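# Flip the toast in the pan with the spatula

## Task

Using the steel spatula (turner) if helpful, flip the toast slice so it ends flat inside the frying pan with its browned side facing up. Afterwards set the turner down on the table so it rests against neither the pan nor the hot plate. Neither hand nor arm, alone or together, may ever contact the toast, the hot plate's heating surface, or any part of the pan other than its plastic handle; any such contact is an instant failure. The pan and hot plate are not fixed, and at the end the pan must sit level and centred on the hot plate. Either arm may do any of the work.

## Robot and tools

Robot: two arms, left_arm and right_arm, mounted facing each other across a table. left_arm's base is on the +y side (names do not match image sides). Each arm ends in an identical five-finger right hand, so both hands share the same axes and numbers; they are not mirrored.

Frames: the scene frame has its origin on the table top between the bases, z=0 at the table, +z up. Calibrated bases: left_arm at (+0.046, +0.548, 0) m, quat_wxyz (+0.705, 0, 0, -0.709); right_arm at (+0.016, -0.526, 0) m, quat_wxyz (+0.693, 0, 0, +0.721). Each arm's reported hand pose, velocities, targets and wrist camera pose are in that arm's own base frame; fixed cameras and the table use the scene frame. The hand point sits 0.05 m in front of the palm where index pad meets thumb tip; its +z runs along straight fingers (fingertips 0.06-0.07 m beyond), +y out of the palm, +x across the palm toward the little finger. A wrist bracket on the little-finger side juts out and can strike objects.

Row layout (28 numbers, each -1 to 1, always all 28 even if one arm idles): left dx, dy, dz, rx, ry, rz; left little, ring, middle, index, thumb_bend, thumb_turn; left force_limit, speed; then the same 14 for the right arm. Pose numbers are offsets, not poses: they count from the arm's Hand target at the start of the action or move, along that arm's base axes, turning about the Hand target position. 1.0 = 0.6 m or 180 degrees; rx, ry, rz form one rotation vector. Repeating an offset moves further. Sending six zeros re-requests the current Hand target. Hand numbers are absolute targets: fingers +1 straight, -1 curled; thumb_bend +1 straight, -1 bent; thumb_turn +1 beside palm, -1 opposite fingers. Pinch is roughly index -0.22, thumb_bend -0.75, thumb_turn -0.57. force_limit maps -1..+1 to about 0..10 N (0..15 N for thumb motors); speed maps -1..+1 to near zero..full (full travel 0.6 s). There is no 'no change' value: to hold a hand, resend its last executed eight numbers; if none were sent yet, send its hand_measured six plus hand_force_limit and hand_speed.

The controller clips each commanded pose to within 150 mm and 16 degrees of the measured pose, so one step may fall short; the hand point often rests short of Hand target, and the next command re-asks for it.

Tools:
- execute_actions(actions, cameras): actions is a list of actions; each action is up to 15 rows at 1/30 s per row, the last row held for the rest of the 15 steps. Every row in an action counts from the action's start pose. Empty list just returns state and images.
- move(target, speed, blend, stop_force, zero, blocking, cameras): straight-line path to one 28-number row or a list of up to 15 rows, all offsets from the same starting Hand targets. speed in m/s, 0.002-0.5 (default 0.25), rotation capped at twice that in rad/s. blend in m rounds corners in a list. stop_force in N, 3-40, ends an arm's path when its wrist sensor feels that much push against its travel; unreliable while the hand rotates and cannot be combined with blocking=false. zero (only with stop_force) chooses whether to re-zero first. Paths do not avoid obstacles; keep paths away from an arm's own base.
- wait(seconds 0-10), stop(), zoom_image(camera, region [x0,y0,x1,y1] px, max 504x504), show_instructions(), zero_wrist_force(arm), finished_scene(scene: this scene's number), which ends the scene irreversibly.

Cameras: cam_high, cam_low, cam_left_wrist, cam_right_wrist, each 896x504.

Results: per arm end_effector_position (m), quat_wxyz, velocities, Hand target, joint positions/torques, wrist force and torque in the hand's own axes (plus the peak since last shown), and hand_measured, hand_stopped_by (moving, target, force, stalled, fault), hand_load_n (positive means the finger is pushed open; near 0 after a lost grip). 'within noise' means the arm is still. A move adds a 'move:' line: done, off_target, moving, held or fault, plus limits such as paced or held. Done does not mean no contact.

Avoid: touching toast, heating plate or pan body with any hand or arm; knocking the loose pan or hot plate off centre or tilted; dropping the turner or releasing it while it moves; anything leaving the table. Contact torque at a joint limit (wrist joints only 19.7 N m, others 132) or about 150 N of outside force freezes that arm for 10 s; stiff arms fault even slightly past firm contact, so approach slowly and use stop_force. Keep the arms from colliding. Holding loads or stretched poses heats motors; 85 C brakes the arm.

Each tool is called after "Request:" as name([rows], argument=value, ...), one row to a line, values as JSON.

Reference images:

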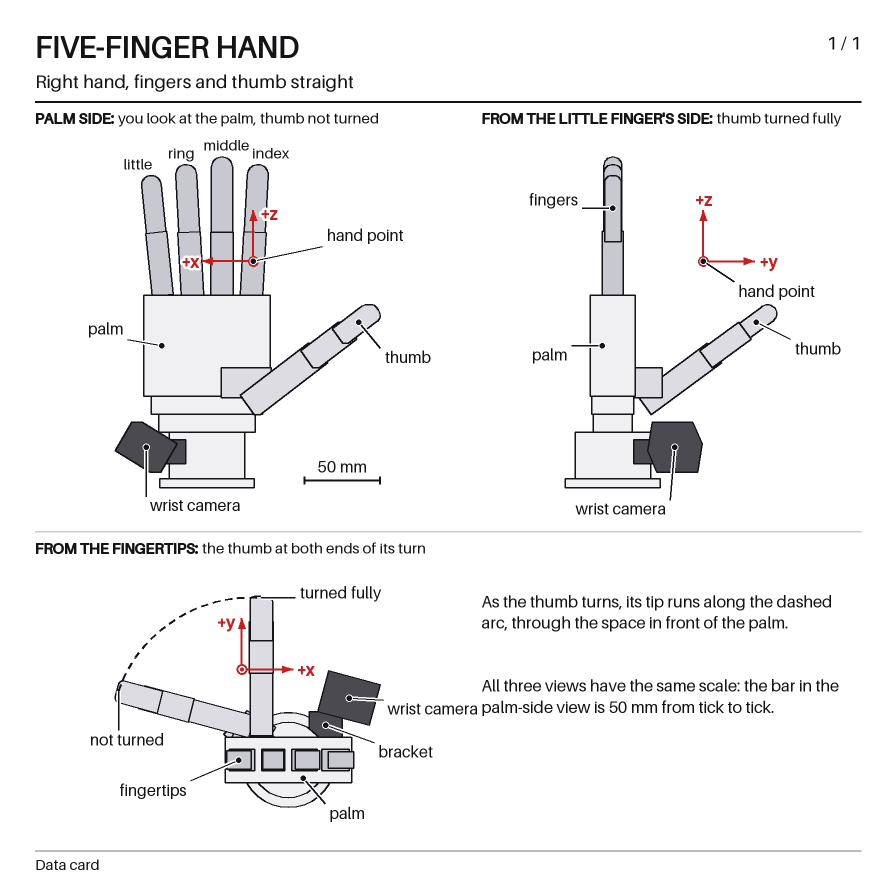

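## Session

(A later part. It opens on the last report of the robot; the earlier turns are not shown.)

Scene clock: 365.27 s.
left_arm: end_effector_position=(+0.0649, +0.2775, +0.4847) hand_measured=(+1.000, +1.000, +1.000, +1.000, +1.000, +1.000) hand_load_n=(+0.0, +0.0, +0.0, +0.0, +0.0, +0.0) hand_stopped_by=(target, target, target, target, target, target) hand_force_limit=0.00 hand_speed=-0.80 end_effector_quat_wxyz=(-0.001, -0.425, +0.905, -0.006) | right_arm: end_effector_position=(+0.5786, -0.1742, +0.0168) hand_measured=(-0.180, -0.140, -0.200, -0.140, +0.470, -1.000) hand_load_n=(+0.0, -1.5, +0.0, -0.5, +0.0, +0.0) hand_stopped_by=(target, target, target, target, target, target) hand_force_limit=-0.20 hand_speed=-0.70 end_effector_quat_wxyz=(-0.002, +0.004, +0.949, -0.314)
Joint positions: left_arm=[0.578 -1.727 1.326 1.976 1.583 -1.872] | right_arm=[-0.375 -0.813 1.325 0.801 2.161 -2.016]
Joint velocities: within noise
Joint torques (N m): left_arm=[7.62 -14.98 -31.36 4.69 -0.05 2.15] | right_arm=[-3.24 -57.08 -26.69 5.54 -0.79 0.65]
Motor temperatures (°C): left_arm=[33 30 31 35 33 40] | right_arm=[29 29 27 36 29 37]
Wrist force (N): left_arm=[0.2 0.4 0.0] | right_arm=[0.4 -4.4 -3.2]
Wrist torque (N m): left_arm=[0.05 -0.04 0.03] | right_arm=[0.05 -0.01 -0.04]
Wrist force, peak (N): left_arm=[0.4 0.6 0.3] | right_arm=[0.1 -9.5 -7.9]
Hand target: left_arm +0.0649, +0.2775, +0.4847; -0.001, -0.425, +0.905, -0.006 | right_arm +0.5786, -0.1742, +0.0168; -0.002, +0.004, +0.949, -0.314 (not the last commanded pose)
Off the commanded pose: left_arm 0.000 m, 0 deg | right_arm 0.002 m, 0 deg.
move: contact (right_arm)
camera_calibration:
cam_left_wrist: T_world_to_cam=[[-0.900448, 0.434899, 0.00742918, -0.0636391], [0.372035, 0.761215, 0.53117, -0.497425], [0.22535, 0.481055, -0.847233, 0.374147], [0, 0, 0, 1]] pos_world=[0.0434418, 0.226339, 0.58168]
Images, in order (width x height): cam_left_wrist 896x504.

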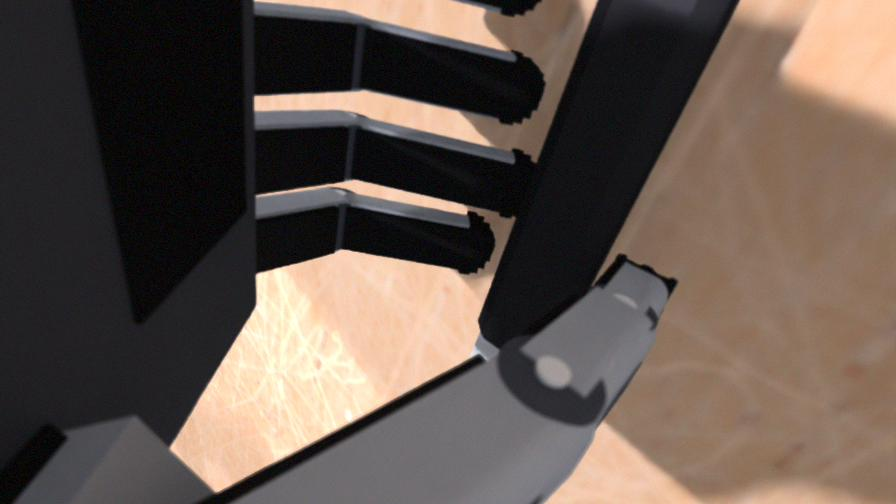

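Request:
execute_actions([
  [[0,0,0,0,0,0,1,1,1,1,1,1,0,-0.8,0,0,0,0,0,0,-0.18,-0.14,-0.2,-0.14,0.1,-1,-0.8,-0.8]],
], cameras=[])

Request:
wait(seconds=2, cameras=[])

Request:
execute_actions([
  [[0,0,0,0,0,0,1,1,1,1,1,1,0,-0.8,0,0,0,0,0,0,-0.5,-0.5,-0.5,-0.5,0.1,-1,-0.5,-0.85]],
], cameras=[])

Request:
wait(seconds=3, cameras=["cam_left_wrist"])

Scene clock: 367.37 s.
left_arm: end_effector_position=(+0.0649, +0.2775, +0.4847) hand_measured=(+1.000, +1.000, +1.000, +1.000, +1.000, +1.000) hand_load_n=(+0.0, +0.0, +0.0, +0.0, +0.0, +0.0) hand_stopped_by=(target, target, target, target, target, target) hand_force_limit=0.00 hand_speed=-0.80 end_effector_quat_wxyz=(-0.001, -0.425, +0.905, -0.006) | right_arm: end_effector_position=(+0.5786, -0.1742, +0.0168) hand_measured=(-0.180, -0.140, -0.200, -0.140, +0.346, -1.000) hand_load_n=(+0.0, -1.5, +0.5, +0.0, +1.5, +0.0) hand_stopped_by=(target, target, target, target, force, target) hand_force_limit=-0.80 hand_speed=-0.80 end_effector_quat_wxyz=(-0.002, +0.004, +0.949, -0.314)
Joint positions: left_arm=[0.578 -1.727 1.326 1.976 1.583 -1.872] | right_arm=[-0.375 -0.813 1.325 0.801 2.161 -2.016]
Joint velocities: within noise
Joint torques (N m): left_arm=[8.34 -14.73 -31.7 4.45 -0.11 2] | right_arm=[-5.3 -57.15 -26.4 3.81 0.03 0.15]
Motor temperatures (°C): left_arm=[33 30 31 35 33 40] | right_arm=[29 29 27 36 29 37]
Wrist force (N): left_arm=[0.1 0.1 0.0] | right_arm=[0.6 -4.2 -3.3]
Wrist torque (N m): left_arm=[0.01 -0.01 0.01] | right_arm=[0.08 -0.03 -0.04]
Wrist force, peak (N): left_arm=[0.1 0.5 0.5] | right_arm=[0.5 -4.5 -3.2]
Hand target: left_arm +0.0649, +0.2775, +0.4847; -0.001, -0.425, +0.905, -0.006 | right_arm +0.5786, -0.1742, +0.0168; -0.002, +0.004, +0.949, -0.314
Off the commanded pose: left_arm 0.000 m, 0 deg | right_arm 0.000 m, 0 deg.
Step readings (end_effector_position of left_arm | right_arm):
0: (+0.0649, +0.2775, +0.4847) | (+0.5786, -0.1742, +0.0168)
1: (+0.0649, +0.2775, +0.4847) | (+0.5786, -0.1742, +0.0168)
2: (+0.0649, +0.2775, +0.4847) | (+0.5786, -0.1742, +0.0168)
4: (+0.0649, +0.2775, +0.4847) | (+0.5786, -0.1742, +0.0168)
8: (+0.0649, +0.2775, +0.4847) | (+0.5786, -0.1742, +0.0168)
15: (+0.0649, +0.2775, +0.4847) | (+0.5786, -0.1742, +0.0168)
No camera images: "cameras" was empty.

Scene clock: 369.37 s.
left_arm: end_effector_position=(+0.0649, +0.2775, +0.4847) hand_measured=(+1.000, +1.000, +1.000, +1.000, +1.000, +1.000) hand_load_n=(+0.0, +0.0, +0.0, +0.0, +0.0, +0.0) hand_stopped_by=(target, target, target, target, target, target) hand_force_limit=0.00 hand_speed=-0.80 end_effector_quat_wxyz=(-0.001, -0.425, +0.905, -0.006) | right_arm: end_effector_position=(+0.5786, -0.1742, +0.0168) hand_measured=(-0.180, -0.140, -0.200, -0.140, +0.346, -1.000) hand_load_n=(+0.0, -1.5, +0.5, +0.0, +1.5, +0.0) hand_stopped_by=(target, target, target, target, force, target) hand_force_limit=-0.80 hand_speed=-0.80 end_effector_quat_wxyz=(-0.002, +0.004, +0.949, -0.314)
Joint positions: left_arm=[0.578 -1.727 1.326 1.976 1.583 -1.872] | right_arm=[-0.375 -0.813 1.325 0.801 2.161 -2.016]
Joint velocities: within noise
Joint torques (N m): left_arm=[9.15 -15.47 -29.92 4.68 -0.14 2.01] | right_arm=[-5.59 -57.23 -26.2 2.07 0.66 -0.56]
Motor temperatures (°C): left_arm=[32 30 31 35 33 40] | right_arm=[29 29 27 36 29 37]
Wrist force (N): left_arm=[0.3 0.2 0.0] | right_arm=[0.3 -4.3 -2.9]
Wrist torque (N m): left_arm=[0.02 -0.05 0.03] | right_arm=[0.04 -0.01 -0.05]
Wrist force, peak (N): left_arm=[0.2 0.5 0.5] | right_arm=[0.4 -4.5 -3.2]
Hand target: left_arm +0.0649, +0.2775, +0.4847; -0.001, -0.425, +0.905, -0.006 | right_arm +0.5786, -0.1742, +0.0168; -0.002, +0.004, +0.949, -0.314
Off the commanded pose: left_arm 0.000 m, 0 deg | right_arm 0.000 m, 0 deg.
wait: 2.00 s; at rest by 0.17 s
No camera images: "cameras" was empty.

Scene clock: 370.90 s.
left_arm: end_effector_position=(+0.0649, +0.2775, +0.4847) hand_measured=(+1.000, +1.000, +1.000, +1.000, +1.000, +1.000) hand_load_n=(+0.0, +0.0, +0.0, +0.0, +0.0, +0.0) hand_stopped_by=(target, target, target, target, target, target) hand_force_limit=0.00 hand_speed=-0.80 end_effector_quat_wxyz=(-0.001, -0.425, +0.905, -0.006) | right_arm: end_effector_position=(+0.5786, -0.1742, +0.0168) hand_measured=(-0.500, -0.314, -0.206, -0.280, +0.346, -1.000) hand_load_n=(+0.0, +2.0, +1.5, +2.0, +4.0, +0.5) hand_stopped_by=(target, force, force, force, force, target) hand_force_limit=-0.50 hand_speed=-0.85 end_effector_quat_wxyz=(-0.002, +0.004, +0.949, -0.314)
Joint positions: left_arm=[0.578 -1.727 1.326 1.976 1.583 -1.872] | right_arm=[-0.375 -0.813 1.325 0.801 2.161 -2.016]
Joint velocities: within noise
Joint torques (N m): left_arm=[8.95 -15.74 -31.82 4.63 -0.29 2.03] | right_arm=[-6.35 -56.93 -24.87 0.76 1.28 -0.94]
Motor temperatures (°C): left_arm=[32 30 31 35 33 40] | right_arm=[29 29 27 36 29 37]
Wrist force (N): left_arm=[0.0 0.6 0.3] | right_arm=[0.8 -0.7 -0.3]
Wrist torque (N m): left_arm=[0.08 -0.01 0.02] | right_arm=[0.02 -0.11 0.09]
Wrist force, peak (N): left_arm=[0.4 0.7 0.4] | right_arm=[0.5 -4.3 -3.0]
Hand target: left_arm +0.0649, +0.2775, +0.4847; -0.001, -0.425, +0.905, -0.006 | right_arm +0.5786, -0.1742, +0.0168; -0.002, +0.004, +0.949, -0.314
Off the commanded pose: left_arm 0.000 m, 0 deg | right_arm 0.000 m, 0 deg.
Step readings (end_effector_position of left_arm | right_arm):
0: (+0.0649, +0.2775, +0.4847) | (+0.5786, -0.1742, +0.0168)
1: (+0.0649, +0.2775, +0.4847) | (+0.5786, -0.1742, +0.0168)
2: (+0.0649, +0.2775, +0.4847) | (+0.5786, -0.1742, +0.0168)
4: (+0.0649, +0.2775, +0.4847) | (+0.5786, -0.1742, +0.0168)
8: (+0.0649, +0.2775, +0.4847) | (+0.5786, -0.1742, +0.0168)
15: (+0.0649, +0.2775, +0.4847) | (+0.5786, -0.1742, +0.0168)
No camera images: "cameras" was empty.

Scene clock: 373.90 s.
left_arm: end_effector_position=(+0.0649, +0.2775, +0.4847) hand_measured=(+1.000, +1.000, +1.000, +1.000, +1.000, +1.000) hand_load_n=(+0.0, +0.0, +0.0, +0.0, +0.0, +0.0) hand_stopped_by=(target, target, target, target, target, target) hand_force_limit=0.00 hand_speed=-0.80 end_effector_quat_wxyz=(-0.001, -0.425, +0.905, -0.006) | right_arm: end_effector_position=(+0.5786, -0.1742, +0.0168) hand_measured=(-0.500, -0.314, -0.206, -0.280, +0.346, -1.000) hand_load_n=(+0.0, +2.5, +1.5, +2.0, +4.5, +0.5) hand_stopped_by=(target, force, force, force, force, target) hand_force_limit=-0.50 hand_speed=-0.85 end_effector_quat_wxyz=(-0.002, +0.004, +0.949, -0.314)
Joint positions: left_arm=[0.578 -1.727 1.326 1.976 1.583 -1.872] | right_arm=[-0.375 -0.813 1.325 0.801 2.161 -2.016]
Joint velocities: within noise
Joint torques (N m): left_arm=[8.57 -14.17 -31.83 4.31 -0.05 2.02] | right_arm=[-5.23 -57.63 -23.42 0.65 2.16 -1.25]
Motor temperatures (°C): left_arm=[32 30 31 35 33 40] | right_arm=[29 29 27 36 29 37]
Wrist force (N): left_arm=[0.4 0.1 0.0] | right_arm=[0.9 -0.6 -0.5]
Wrist torque (N m): left_arm=[0.02 -0.06 0.03] | right_arm=[0.05 -0.11 0.09]
Wrist force, peak (N): left_arm=[0.6 0.3 0.3] | right_arm=[1.0 -1.1 -0.2]
Hand target: left_arm +0.0649, +0.2775, +0.4847; -0.001, -0.425, +0.905, -0.006 | right_arm +0.5786, -0.1742, +0.0168; -0.002, +0.004, +0.949, -0.314
Off the commanded pose: left_arm 0.000 m, 0 deg | right_arm 0.000 m, 0 deg.
wait: 3.00 s; at rest by 0.17 s
camera_calibration:
cam_left_wrist: T_world_to_cam=[[-0.900448, 0.434899, 0.00742908, -0.063639], [0.372035, 0.761215, 0.53117, -0.497425], [0.22535, 0.481055, -0.847233, 0.374147], [0, 0, 0, 1]] pos_world=[0.0434418, 0.226339, 0.58168]
Images, in order (width x height): cam_left_wrist 896x504.

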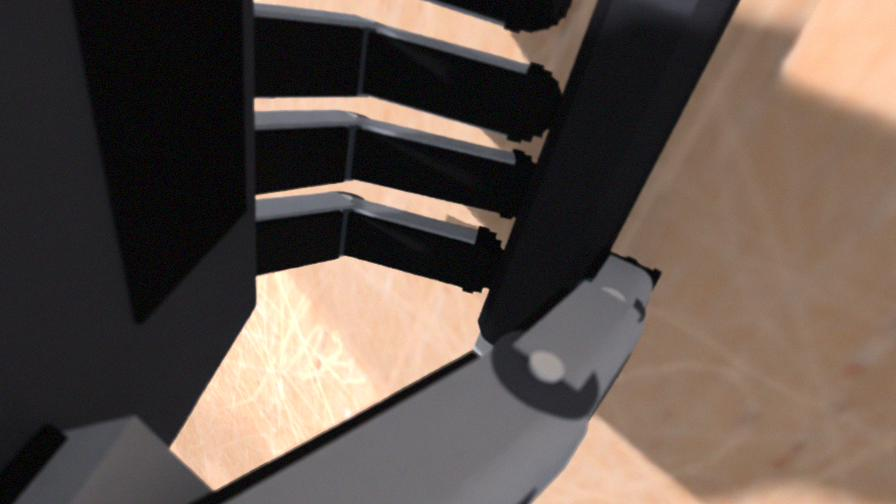

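Request:
execute_actions([
  [[0,0,0,0,0,0,1,1,1,1,1,1,0,-0.8,0,0,0,0,0,0,-0.5,-0.51,-0.51,-0.51,0.09,-1,0.2,-0.9]],
], cameras=[])

Request:
wait(seconds=3, cameras=[])

Request:
execute_actions([
  [[0,0,0,0,0,0,1,1,1,1,1,1,0,-0.8,0,0,0,0,0,0,-0.5,-0.53,-0.53,-0.53,0.07,-1,1.0,-0.92]],
], cameras=[])

Request:
wait(seconds=3, cameras=["cam_left_wrist"])

Scene clock: 376.00 s.
left_arm: end_effector_position=(+0.0649, +0.2775, +0.4847) hand_measured=(+1.000, +1.000, +1.000, +1.000, +1.000, +1.000) hand_load_n=(+0.0, +0.0, +0.0, +0.0, +0.0, +0.0) hand_stopped_by=(target, target, target, target, target, target) hand_force_limit=0.00 hand_speed=-0.80 end_effector_quat_wxyz=(-0.001, -0.425, +0.905, -0.006) | right_arm: end_effector_position=(+0.5786, -0.1742, +0.0168) hand_measured=(-0.500, -0.346, -0.222, -0.306, +0.348, -1.000) hand_load_n=(+0.0, +6.5, +2.0, +6.0, +13.5, +1.0) hand_stopped_by=(target, force, force, force, force, target) hand_force_limit=0.20 hand_speed=-0.90 end_effector_quat_wxyz=(-0.002, +0.004, +0.949, -0.314)
Joint positions: left_arm=[0.578 -1.727 1.326 1.976 1.583 -1.872] | right_arm=[-0.375 -0.813 1.325 0.801 2.161 -2.016]
Joint velocities: within noise
Joint torques (N m): left_arm=[7.63 -15.31 -30.89 4.44 -0.24 2.31] | right_arm=[-4.61 -57.04 -22.53 0.55 2.07 -1.18]
Motor temperatures (°C): left_arm=[32 30 31 35 33 40] | right_arm=[29 29 27 36 29 37]
Wrist force (N): left_arm=[0.2 0.3 0.3] | right_arm=[1.3 -2.1 -1.5]
Wrist torque (N m): left_arm=[0.02 -0.04 0.02] | right_arm=[-0.04 -0.16 0.06]
Wrist force, peak (N): left_arm=[0.4 0.5 0.3] | right_arm=[1.4 -2.1 -1.6]
Hand target: left_arm +0.0649, +0.2775, +0.4847; -0.001, -0.425, +0.905, -0.006 | right_arm +0.5786, -0.1742, +0.0168; -0.002, +0.004, +0.949, -0.314
Off the commanded pose: left_arm 0.000 m, 0 deg | right_arm 0.000 m, 0 deg.
Step readings (end_effector_position of left_arm | right_arm):
0: (+0.0649, +0.2775, +0.4847) | (+0.5786, -0.1742, +0.0168)
1: (+0.0649, +0.2775, +0.4847) | (+0.5786, -0.1742, +0.0168)
2: (+0.0649, +0.2775, +0.4847) | (+0.5786, -0.1742, +0.0168)
4: (+0.0649, +0.2775, +0.4847) | (+0.5786, -0.1742, +0.0168)
8: (+0.0649, +0.2775, +0.4847) | (+0.5786, -0.1742, +0.0168)
15: (+0.0649, +0.2775, +0.4847) | (+0.5786, -0.1742, +0.0168)
No camera images: "cameras" was empty.

Scene clock: 379.00 s.
left_arm: end_effector_position=(+0.0649, +0.2775, +0.4847) hand_measured=(+1.000, +1.000, +1.000, +1.000, +1.000, +1.000) hand_load_n=(+0.0, +0.0, +0.0, +0.0, +0.0, +0.0) hand_stopped_by=(target, target, target, target, target, target) hand_force_limit=0.00 hand_speed=-0.80 end_effector_quat_wxyz=(-0.001, -0.425, +0.905, -0.006) | right_arm: end_effector_position=(+0.5786, -0.1742, +0.0168) hand_measured=(-0.500, -0.346, -0.222, -0.306, +0.348, -1.000) hand_load_n=(+0.0, +6.5, +2.0, +5.5, +13.5, +0.5) hand_stopped_by=(target, force, force, force, force, target) hand_force_limit=0.20 hand_speed=-0.90 end_effector_quat_wxyz=(-0.002, +0.004, +0.949, -0.314)
Joint positions: left_arm=[0.578 -1.727 1.326 1.976 1.583 -1.872] | right_arm=[-0.375 -0.813 1.325 0.801 2.161 -2.016]
Joint velocities: within noise
Joint torques (N m): left_arm=[8.44 -14.54 -30.14 4.47 -0.19 2.28] | right_arm=[-5.64 -56.23 -20.73 0.55 1.93 -1.11]
Motor temperatures (°C): left_arm=[32 30 31 35 33 40] | right_arm=[29 29 27 36 29 37]
Wrist force (N): left_arm=[0.2 0.2 0.2] | right_arm=[1.1 -2.2 -1.4]
Wrist torque (N m): left_arm=[0.03 -0.03 0.02] | right_arm=[-0.07 -0.14 0.04]
Wrist force, peak (N): left_arm=[0.6 0.0 0.3] | right_arm=[1.2 -2.1 -1.7]
Hand target: left_arm +0.0649, +0.2775, +0.4847; -0.001, -0.425, +0.905, -0.006 | right_arm +0.5786, -0.1742, +0.0168; -0.002, +0.004, +0.949, -0.314
Off the commanded pose: left_arm 0.000 m, 0 deg | right_arm 0.000 m, 0 deg.
wait: 3.00 s; at rest by 0.17 s
No camera images: "cameras" was empty.

Scene clock: 379.70 s.
left_arm: end_effector_position=(+0.0649, +0.2775, +0.4847) hand_measured=(+1.000, +1.000, +1.000, +1.000, +1.000, +1.000) hand_load_n=(+0.0, +0.0, +0.0, +0.0, +0.0, +0.0) hand_stopped_by=(target, target, target, target, target, target) hand_force_limit=0.00 hand_speed=-0.80 end_effector_quat_wxyz=(-0.001, -0.425, +0.905, -0.006) | right_arm: end_effector_position=(+0.5786, -0.1742, +0.0168) hand_measured=(-0.500, -0.392, -0.246, -0.340, +0.356, -1.000) hand_load_n=(+0.0, +10.5, +6.0, +8.0, +24.0, +1.0) hand_stopped_by=(target, force, force, force, force, target) hand_force_limit=1.00 hand_speed=-0.92 end_effector_quat_wxyz=(-0.002, +0.004, +0.949, -0.314)
Joint positions: left_arm=[0.578 -1.727 1.326 1.976 1.583 -1.872] | right_arm=[-0.375 -0.813 1.325 0.801 2.161 -2.016]
Joint velocities: within noise
Joint torques (N m): left_arm=[7.17 -15.25 -32.46 4.45 0.02 2.29] | right_arm=[-5.65 -54.59 -20.74 0.7 0.52 -1.32]
Motor temperatures (°C): left_arm=[32 30 31 35 33 40] | right_arm=[29 29 27 36 29 37]
Wrist force (N): left_arm=[0.2 0.3 0.1] | right_arm=[1.1 -6.5 -4.2]
Wrist torque (N m): left_arm=[0.03 -0.04 0.03] | right_arm=[-0.22 -0.17 -0.07]
Wrist force, peak (N): left_arm=[0.3 0.6 0.3] | right_arm=[1.0 -7.5 -3.7]
Hand target: left_arm +0.0649, +0.2775, +0.4847; -0.001, -0.425, +0.905, -0.006 | right_arm +0.5786, -0.1742, +0.0168; -0.002, +0.004, +0.949, -0.314
Off the commanded pose: left_arm 0.000 m, 0 deg | right_arm 0.000 m, 0 deg.
Step readings (end_effector_position of left_arm | right_arm):
0: (+0.0649, +0.2775, +0.4847) | (+0.5786, -0.1742, +0.0168)
1: (+0.0649, +0.2775, +0.4847) | (+0.5786, -0.1742, +0.0168)
2: (+0.0649, +0.2775, +0.4847) | (+0.5786, -0.1742, +0.0168)
4: (+0.0649, +0.2775, +0.4847) | (+0.5786, -0.1742, +0.0168)
8: (+0.0649, +0.2775, +0.4847) | (+0.5786, -0.1742, +0.0168)
15: (+0.0649, +0.2775, +0.4847) | (+0.5786, -0.1742, +0.0168)
No camera images: "cameras" was empty.

Scene clock: 382.70 s.
left_arm: end_effector_position=(+0.0649, +0.2775, +0.4847) hand_measured=(+1.000, +1.000, +1.000, +1.000, +1.000, +1.000) hand_load_n=(+0.0, +0.0, +0.0, +0.0, -0.5, +0.0) hand_stopped_by=(target, target, target, target, target, target) hand_force_limit=0.00 hand_speed=-0.80 end_effector_quat_wxyz=(-0.001, -0.425, +0.905, -0.006) | right_arm: end_effector_position=(+0.5786, -0.1742, +0.0168) hand_measured=(-0.500, -0.392, -0.246, -0.340, +0.356, -1.000) hand_load_n=(+0.0, +10.0, +6.0, +8.0, +24.0, +1.0) hand_stopped_by=(target, force, force, force, force, target) hand_force_limit=1.00 hand_speed=-0.92 end_effector_quat_wxyz=(-0.002, +0.004, +0.949, -0.314)
Joint positions: left_arm=[0.578 -1.727 1.326 1.976 1.583 -1.872] | right_arm=[-0.375 -0.813 1.325 0.801 2.161 -2.016]
Joint velocities: within noise
Joint torques (N m): left_arm=[8.56 -14.68 -30.76 4.43 -0.22 2.32] | right_arm=[-5.03 -45.73 -19.52 0.66 -0.77 -1.19]
Motor temperatures (°C): left_arm=[32 30 31 35 33 40] | right_arm=[29 29 27 36 29 37]
Wrist force (N): left_arm=[0.5 0.1 0.1] | right_arm=[1.1 -6.5 -4.6]
Wrist torque (N m): left_arm=[0.01 -0.07 0.04] | right_arm=[-0.21 -0.14 -0.08]
Wrist force, peak (N): left_arm=[0.4 0.6 0.2] | right_arm=[1.3 -6.8 -4.7]
Hand target: left_arm +0.0649, +0.2775, +0.4847; -0.001, -0.425, +0.905, -0.006 | right_arm +0.5786, -0.1742, +0.0168; -0.002, +0.004, +0.949, -0.314
Off the commanded pose: left_arm 0.000 m, 0 deg | right_arm 0.000 m, 0 deg.
wait: 3.00 s; at rest by 0.17 s
camera_calibration:
cam_left_wrist: T_world_to_cam=[[-0.900449, 0.434899, 0.0074291, -0.0636389], [0.372035, 0.761216, 0.53117, -0.497425], [0.22535, 0.481055, -0.847233, 0.374147], [0, 0, 0, 1]] pos_world=[0.0434418, 0.226339, 0.58168]
Images, in order (width x height): cam_left_wrist 896x504.

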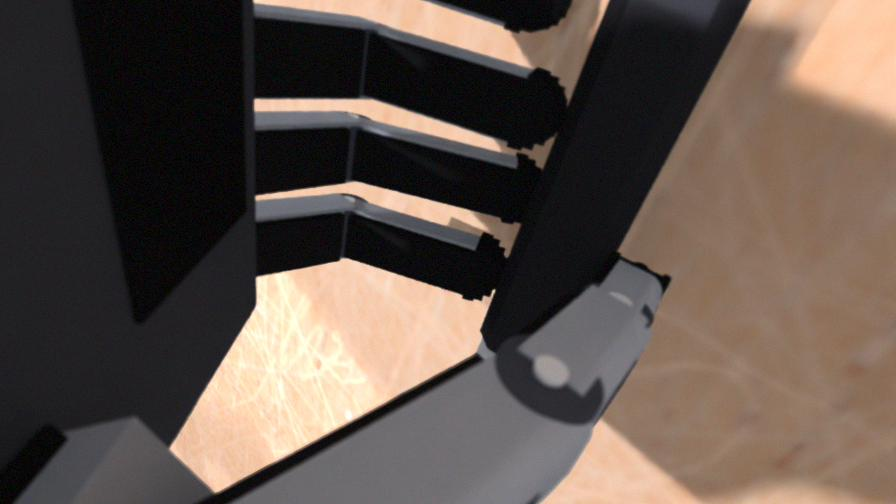

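Request:
move(target=[0,0,0,0,0,0,1,1,1,1,1,1,0,-0.8,0,0,0.25,0,0,0,-0.5,-0.53,-0.53,-0.53,0.07,-1,1.0,-0.92], speed=0.07, cameras=["cam_high","cam_low","cam_left_wrist"])

Request:
zoom_image(camera="cam_low", region=[370, 130, 510, 290])

Scene clock: 386.07 s.
left_arm: end_effector_position=(+0.0649, +0.2775, +0.4847) hand_measured=(+1.000, +1.000, +1.000, +1.000, +1.000, +1.000) hand_load_n=(+0.0, +0.0, +0.0, +0.0, +0.0, +0.0) hand_stopped_by=(target, target, target, target, target, target) hand_force_limit=0.00 hand_speed=-0.80 end_effector_quat_wxyz=(-0.001, -0.425, +0.905, -0.006) | right_arm: end_effector_position=(+0.5786, -0.1742, +0.1669) hand_measured=(-0.500, -0.392, -0.246, -0.340, +0.356, -1.000) hand_load_n=(+0.0, +0.0, +6.5, +10.0, +23.5, +5.5) hand_stopped_by=(target, force, force, force, force, target) hand_force_limit=1.00 hand_speed=-0.92 end_effector_quat_wxyz=(-0.002, +0.004, +0.949, -0.314)
Joint positions: left_arm=[0.578 -1.727 1.326 1.976 1.583 -1.872] | right_arm=[-0.375 -0.943 1.142 1.114 2.161 -2.016]
Joint velocities: within noise
Joint torques (N m): left_arm=[8.73 -15.44 -31.22 4.27 0.06 2.2] | right_arm=[-4.47 -44.8 -17.1 0.4 2.79 1.45]
Motor temperatures (°C): left_arm=[32 30 31 35 33 40] | right_arm=[29 29 27 36 29 37]
Wrist force (N): left_arm=[0.2 0.3 0.0] | right_arm=[0.6 0.0 0.7]
Wrist torque (N m): left_arm=[0.04 -0.03 0.02] | right_arm=[0.10 0.09 0.03]
Wrist force, peak (N): left_arm=[0.5 0.3 0.4] | right_arm=[1.5 -6.8 -4.7]
Hand target: left_arm +0.0649, +0.2775, +0.4847; -0.001, -0.425, +0.905, -0.006 | right_arm +0.5786, -0.1742, +0.1668; -0.002, +0.004, +0.949, -0.314
Off the commanded pose: left_arm 0.000 m, 0 deg | right_arm 0.000 m, 0 deg.
move: done
camera_calibration:
cam_left_wrist: T_world_to_cam=[[-0.900448, 0.434899, 0.00742916, -0.0636391], [0.372035, 0.761215, 0.53117, -0.497425], [0.22535, 0.481055, -0.847233, 0.374147], [0, 0, 0, 1]] pos_world=[0.0434418, 0.226339, 0.58168]
Images, in order (width x height): cam_high 896x504, cam_low 896x504, cam_left_wrist 896x504.

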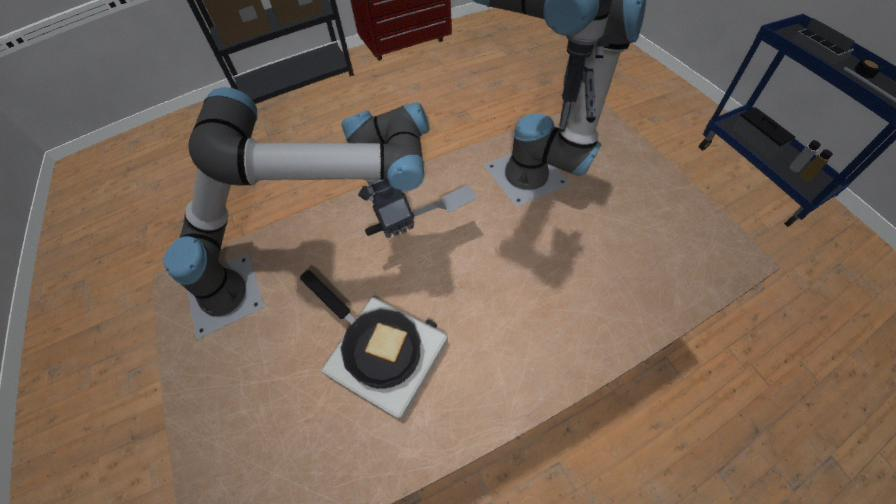

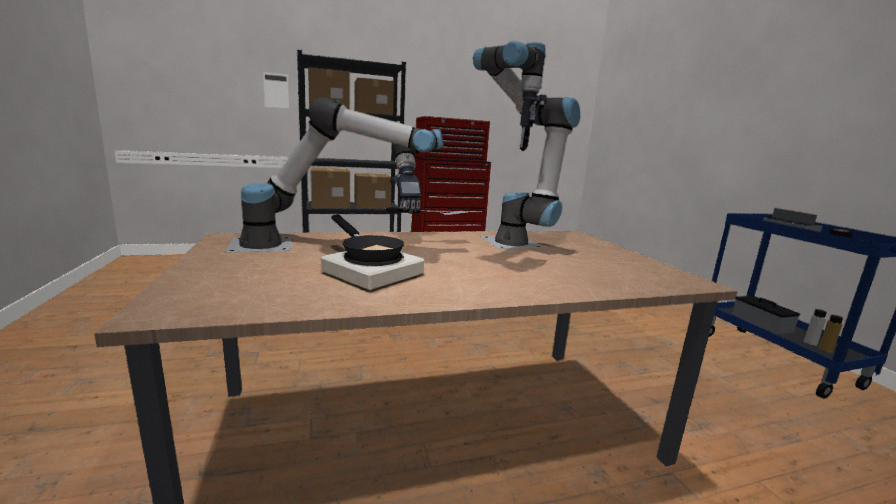

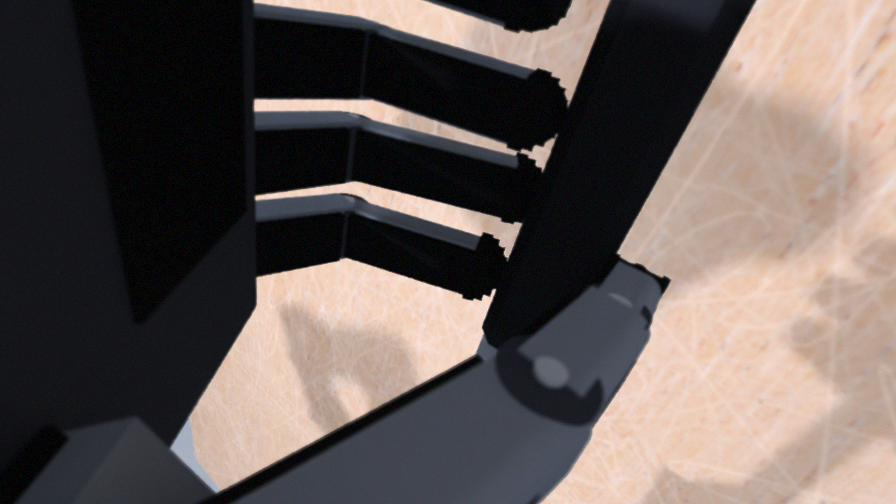

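Scaled by 3.150 from the camera's 896x504 image, which has a finer 1280x720 frame.

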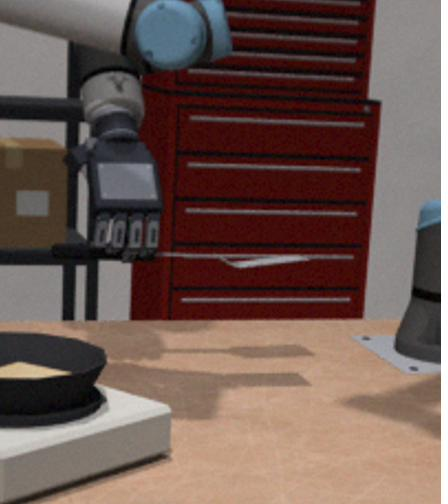

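Request:
execute_actions(actions=[])

Scene clock: 392.93 s.
left_arm: end_effector_position=(+0.0649, +0.2775, +0.4847) hand_measured=(+1.000, +1.000, +1.000, +1.000, +1.000, +1.000) hand_load_n=(+0.0, +0.0, +0.0, +0.0, +0.0, +0.0) hand_stopped_by=(target, target, target, target, target, target) hand_force_limit=0.00 hand_speed=-0.80 end_effector_quat_wxyz=(-0.001, -0.425, +0.905, -0.006) | right_arm: end_effector_position=(+0.5786, -0.1742, +0.1668) hand_measured=(-0.500, -0.392, -0.246, -0.340, +0.356, -1.000) hand_load_n=(+0.0, +0.0, +6.5, +10.0, +23.5, +5.5) hand_stopped_by=(target, force, force, force, force, target) hand_force_limit=1.00 hand_speed=-0.92 end_effector_quat_wxyz=(-0.002, +0.004, +0.949, -0.314)
Joint positions: left_arm=[0.578 -1.727 1.326 1.976 1.583 -1.872] | right_arm=[-0.375 -0.943 1.142 1.114 2.161 -2.016]
Joint velocities: within noise
Joint torques (N m): left_arm=[8.62 -15.13 -30.47 4.46 -0.08 2.24] | right_arm=[2.33 -44.38 -18.07 5.24 2.76 1.43]
Motor temperatures (°C): left_arm=[32 30 31 35 33 40] | right_arm=[29 29 27 36 29 37]
Wrist force (N): left_arm=[0.1 0.4 0.3] | right_arm=[0.7 0.0 0.7]
Wrist torque (N m): left_arm=[0.03 -0.03 0.01] | right_arm=[0.10 0.05 0.04]
Wrist force, peak (N): left_arm=[0.1 0.4 0.6] | right_arm=[0.8 0.0 0.8]
Hand target: left_arm +0.0649, +0.2775, +0.4847; -0.001, -0.425, +0.905, -0.006 | right_arm +0.5786, -0.1742, +0.1668; -0.002, +0.004, +0.949, -0.314
Off the commanded pose: left_arm 0.000 m, 0 deg | right_arm 0.000 m, 0 deg.
camera_calibration:
cam_left_wrist: T_world_to_cam=[[-0.900448, 0.434899, 0.00742919, -0.063639], [0.372035, 0.761215, 0.53117, -0.497425], [0.22535, 0.481055, -0.847233, 0.374147], [0, 0, 0, 1]] pos_world=[0.0434418, 0.226339, 0.58168]
cam_right_wrist: T_world_to_cam=[[-0.217213, 0.777553, -0.59011, 0.368991], [0.838757, 0.457911, 0.294625, -0.449564], [0.499305, -0.430962, -0.751642, -0.125111], [0, 0, 0, 1]] pos_world=[0.519693, -0.134968, 0.256159]

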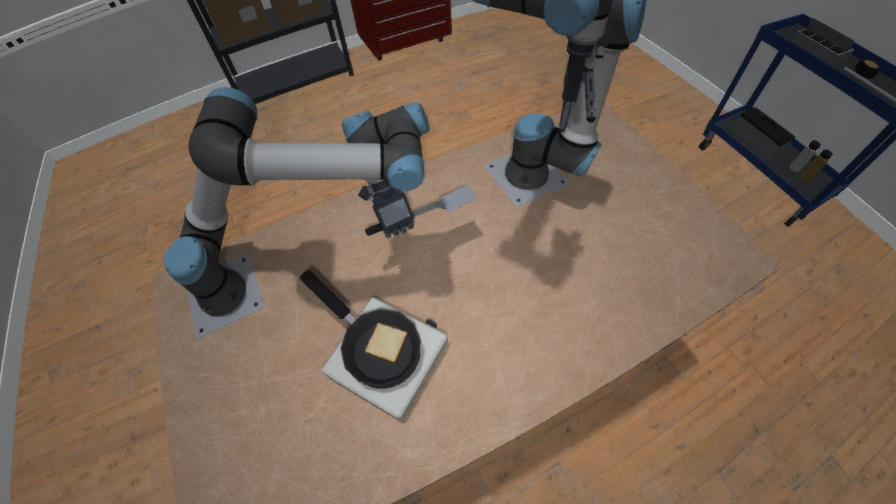

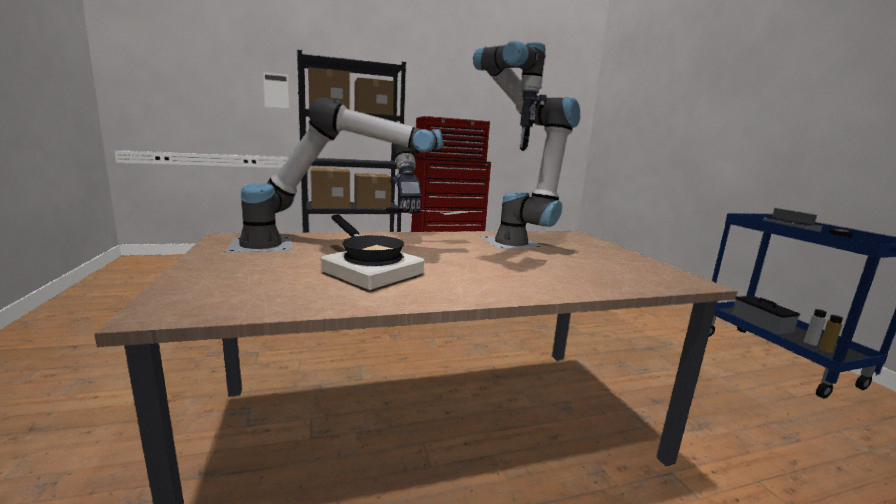

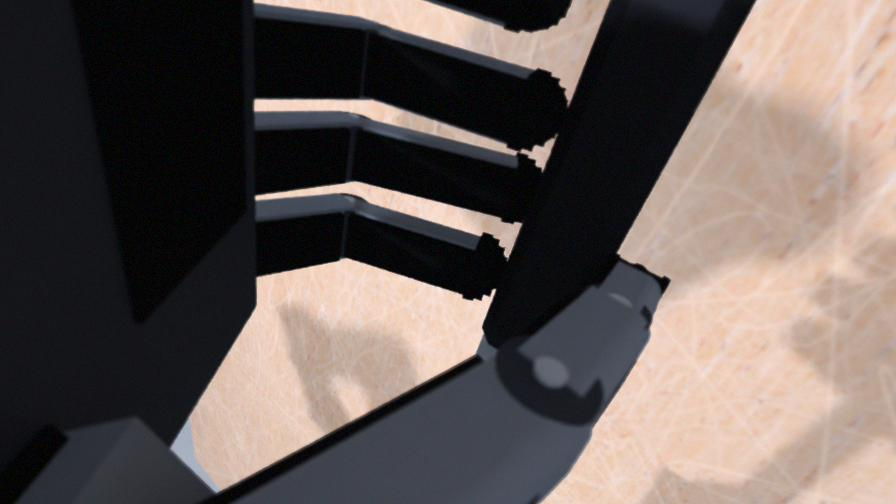

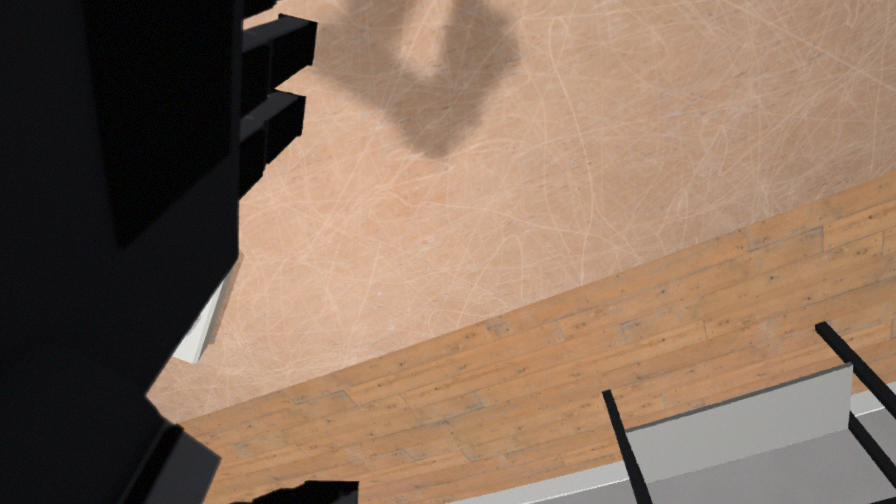

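Request:
execute_actions([
  [[0,0,0,0,0,0,1,1,1,1,1,1,0,-0.8,0,0,0,0,0,0,-0.5,-0.55,-0.55,-0.55,0.04,-1,1.0,-0.92]],
  [[0,0,0,0,0,0,1,1,1,1,1,1,0,-0.8,0,0,0,0,0,0,-0.5,-0.55,-0.55,-0.55,0.04,-1,1.0,-0.92]],
], cameras=["cam_left_wrist"])

Scene clock: 395.30 s.
left_arm: end_effector_position=(+0.0649, +0.2775, +0.4847) hand_measured=(+1.000, +1.000, +1.000, +1.000, +1.000, +1.000) hand_load_n=(+0.0, +0.0, +0.5, +0.0, +0.0, -0.5) hand_stopped_by=(target, target, target, target, target, target) hand_force_limit=0.00 hand_speed=-0.80 end_effector_quat_wxyz=(-0.001, -0.425, +0.905, -0.006) | right_arm: end_effector_position=(+0.5786, -0.1742, +0.1668) hand_measured=(-0.500, -0.550, -0.258, -0.340, +0.358, -1.000) hand_load_n=(+0.0, +1.0, +8.5, +0.0, +20.5, +14.5) hand_stopped_by=(target, target, force, force, force, target) hand_force_limit=1.00 hand_speed=-0.92 end_effector_quat_wxyz=(-0.002, +0.004, +0.949, -0.314)
Joint positions: left_arm=[0.578 -1.727 1.326 1.976 1.583 -1.872] | right_arm=[-0.375 -0.943 1.142 1.114 2.161 -2.016]
Joint velocities: within noise
Joint torques (N m): left_arm=[8.18 -14.18 -31.04 4.43 -0.19 2.42] | right_arm=[2.74 -46.41 -16.91 4.3 2.41 1.1]
Motor temperatures (°C): left_arm=[32 30 31 35 33 40] | right_arm=[29 29 27 36 29 37]
Wrist force (N): left_arm=[0.0 0.2 0.0] | right_arm=[0.7 0.0 0.8]
Wrist torque (N m): left_arm=[0.03 0.01 0.01] | right_arm=[0.09 0.05 0.07]
Wrist force, peak (N): left_arm=[0.4 0.5 0.3] | right_arm=[0.9 -0.1 0.8]
Hand target: left_arm +0.0649, +0.2775, +0.4847; -0.001, -0.425, +0.905, -0.006 | right_arm +0.5786, -0.1742, +0.1668; -0.002, +0.004, +0.949, -0.314
Off the commanded pose: left_arm 0.000 m, 0 deg | right_arm 0.000 m, 0 deg.
Step readings (end_effector_position of left_arm | right_arm):
0: (+0.0649, +0.2775, +0.4847) | (+0.5786, -0.1742, +0.1668)
1: (+0.0649, +0.2775, +0.4847) | (+0.5786, -0.1742, +0.1668)
2: (+0.0649, +0.2775, +0.4847) | (+0.5786, -0.1742, +0.1668)
4: (+0.0649, +0.2775, +0.4847) | (+0.5786, -0.1742, +0.1668)
8: (+0.0649, +0.2775, +0.4847) | (+0.5786, -0.1742, +0.1668)
15: (+0.0649, +0.2775, +0.4847) | (+0.5786, -0.1742, +0.1668)
16: (+0.0649, +0.2775, +0.4847) | (+0.5786, -0.1742, +0.1668)
17: (+0.0649, +0.2775, +0.4847) | (+0.5786, -0.1742, +0.1668)
19: (+0.0649, +0.2775, +0.4847) | (+0.5786, -0.1742, +0.1668)
23: (+0.0649, +0.2775, +0.4847) | (+0.5786, -0.1742, +0.1668)
30: (+0.0649, +0.2775, +0.4847) | (+0.5786, -0.1742, +0.1668)
camera_calibration:
cam_left_wrist: T_world_to_cam=[[-0.900449, 0.434899, 0.00742911, -0.0636389], [0.372035, 0.761216, 0.53117, -0.497425], [0.22535, 0.481055, -0.847233, 0.374147], [0, 0, 0, 1]] pos_world=[0.0434418, 0.226339, 0.58168]
Images, in order (width x height): cam_left_wrist 896x504.

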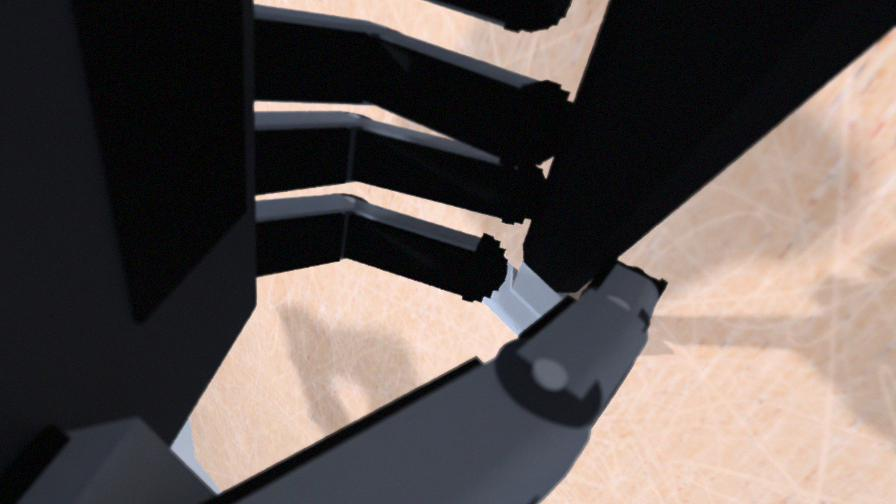

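Request:
wait(seconds=0.2)

Request:
zoom_image(camera="cam_high", region=[300, 100, 600, 300])

Request:
zoom_image(camera="cam_low", region=[330, 120, 530, 240])

Scene clock: 396.50 s.
left_arm: end_effector_position=(+0.0649, +0.2775, +0.4847) hand_measured=(+1.000, +1.000, +1.000, +1.000, +1.000, +1.000) hand_load_n=(+0.0, +0.0, +0.0, +0.0, +0.0, +0.0) hand_stopped_by=(target, target, target, target, target, target) hand_force_limit=0.00 hand_speed=-0.80 end_effector_quat_wxyz=(-0.001, -0.425, +0.905, -0.006) | right_arm: end_effector_position=(+0.5786, -0.1742, +0.1668) hand_measured=(-0.500, -0.550, -0.258, -0.340, +0.358, -1.000) hand_load_n=(+0.0, +2.0, +8.0, +0.0, +20.5, +14.0) hand_stopped_by=(target, target, force, force, force, target) hand_force_limit=1.00 hand_speed=-0.92 end_effector_quat_wxyz=(-0.002, +0.004, +0.949, -0.314)
Joint positions: left_arm=[0.578 -1.727 1.326 1.976 1.583 -1.872] | right_arm=[-0.375 -0.943 1.142 1.114 2.161 -2.016]
Joint velocities: within noise
Joint torques (N m): left_arm=[8.16 -15.57 -30.13 4.26 0.08 2.37] | right_arm=[3.17 -48.94 -16.77 3.51 1.94 0.8]
Motor temperatures (°C): left_arm=[32 30 31 35 33 40] | right_arm=[29 29 27 36 29 37]
Wrist force (N): left_arm=[0.3 0.0 0.1] | right_arm=[0.7 0.0 0.8]
Wrist torque (N m): left_arm=[-0.01 -0.05 0.02] | right_arm=[0.06 -0.01 0.07]
Wrist force, peak (N): left_arm=[0.4 0.5 0.3] | right_arm=[0.7 0.0 0.8]
Hand target: left_arm +0.0649, +0.2775, +0.4847; -0.001, -0.425, +0.905, -0.006 | right_arm +0.5786, -0.1742, +0.1668; -0.002, +0.004, +0.949, -0.314
Off the commanded pose: left_arm 0.000 m, 0 deg | right_arm 0.000 m, 0 deg.
wait: 0.20 s; at rest from the start
camera_calibration:
cam_left_wrist: T_world_to_cam=[[-0.900449, 0.434899, 0.00742902, -0.0636389], [0.372035, 0.761215, 0.53117, -0.497425], [0.22535, 0.481055, -0.847233, 0.374147], [0, 0, 0, 1]] pos_world=[0.0434418, 0.226339, 0.58168]
cam_right_wrist: T_world_to_cam=[[-0.217226, 0.777555, -0.590103, 0.368995], [0.838764, 0.457909, 0.294607, -0.44956], [0.499287, -0.430961, -0.751655, -0.125096], [0, 0, 0, 1]] pos_world=[0.519689, -0.134967, 0.25616]

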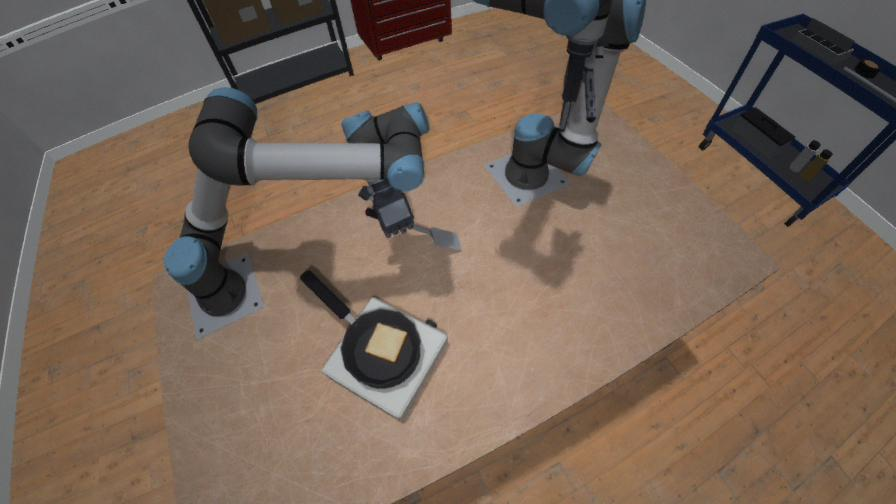

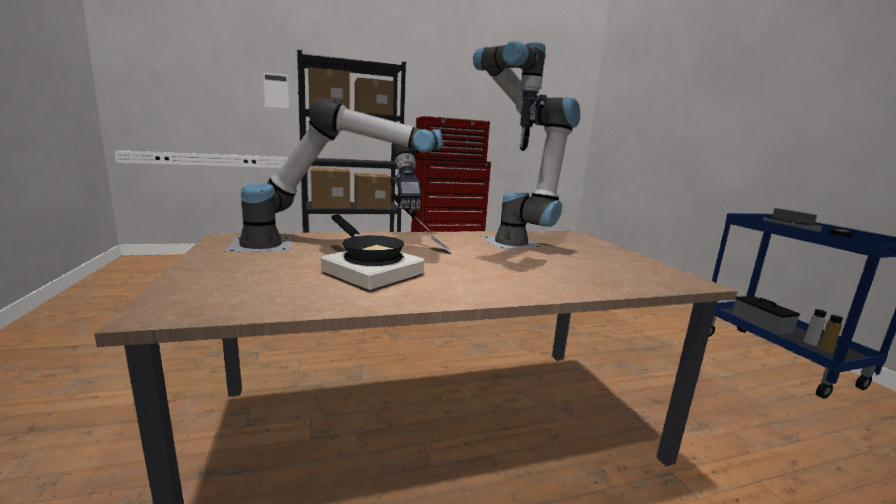

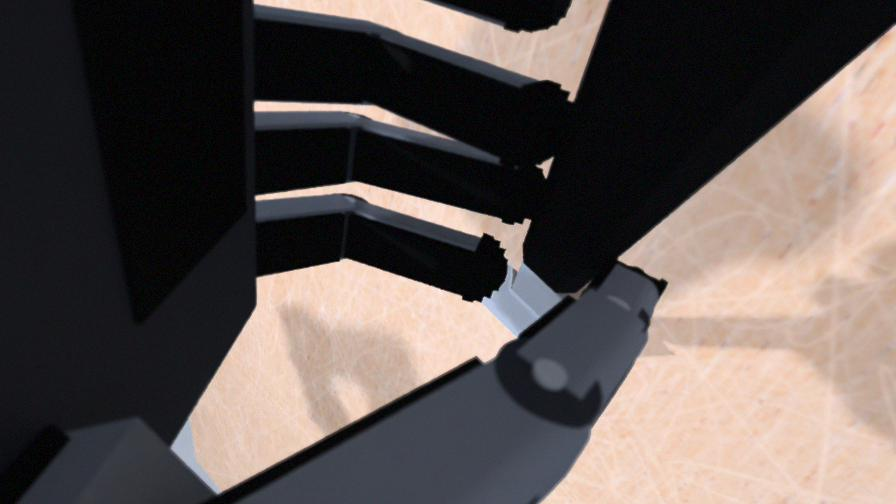

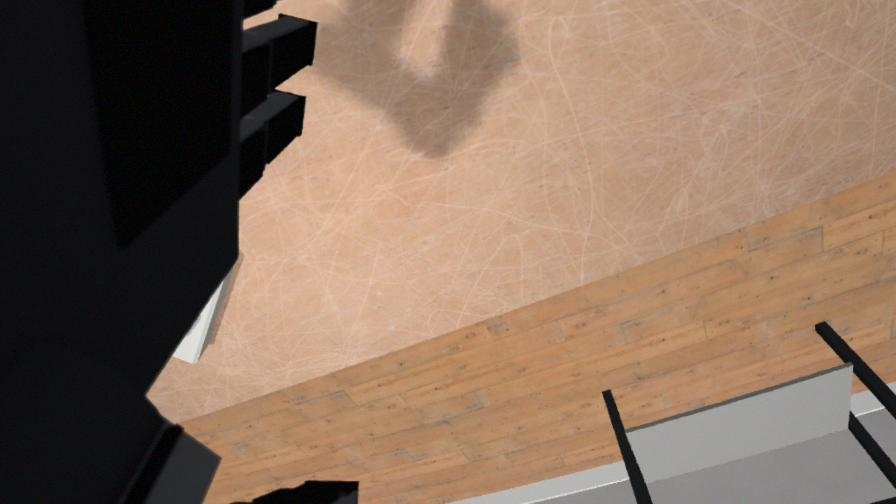

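Scaled by 1.680 from the camera's 896x504 image, which has a finer 1280x720 frame.

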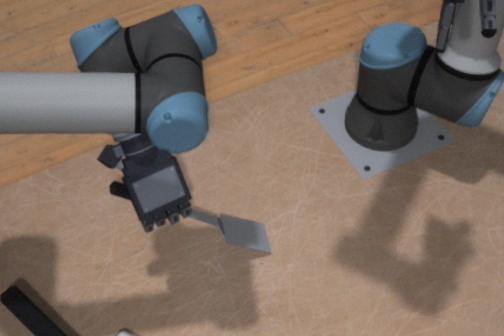

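Scaled by 2.520 from the camera's 896x504 image, which has a finer 1280x720 frame.

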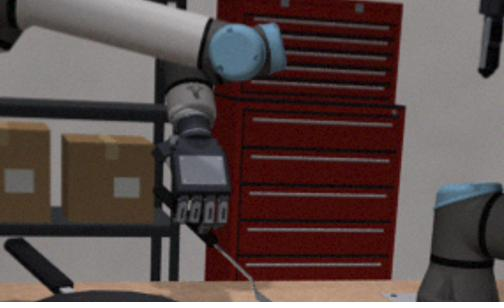

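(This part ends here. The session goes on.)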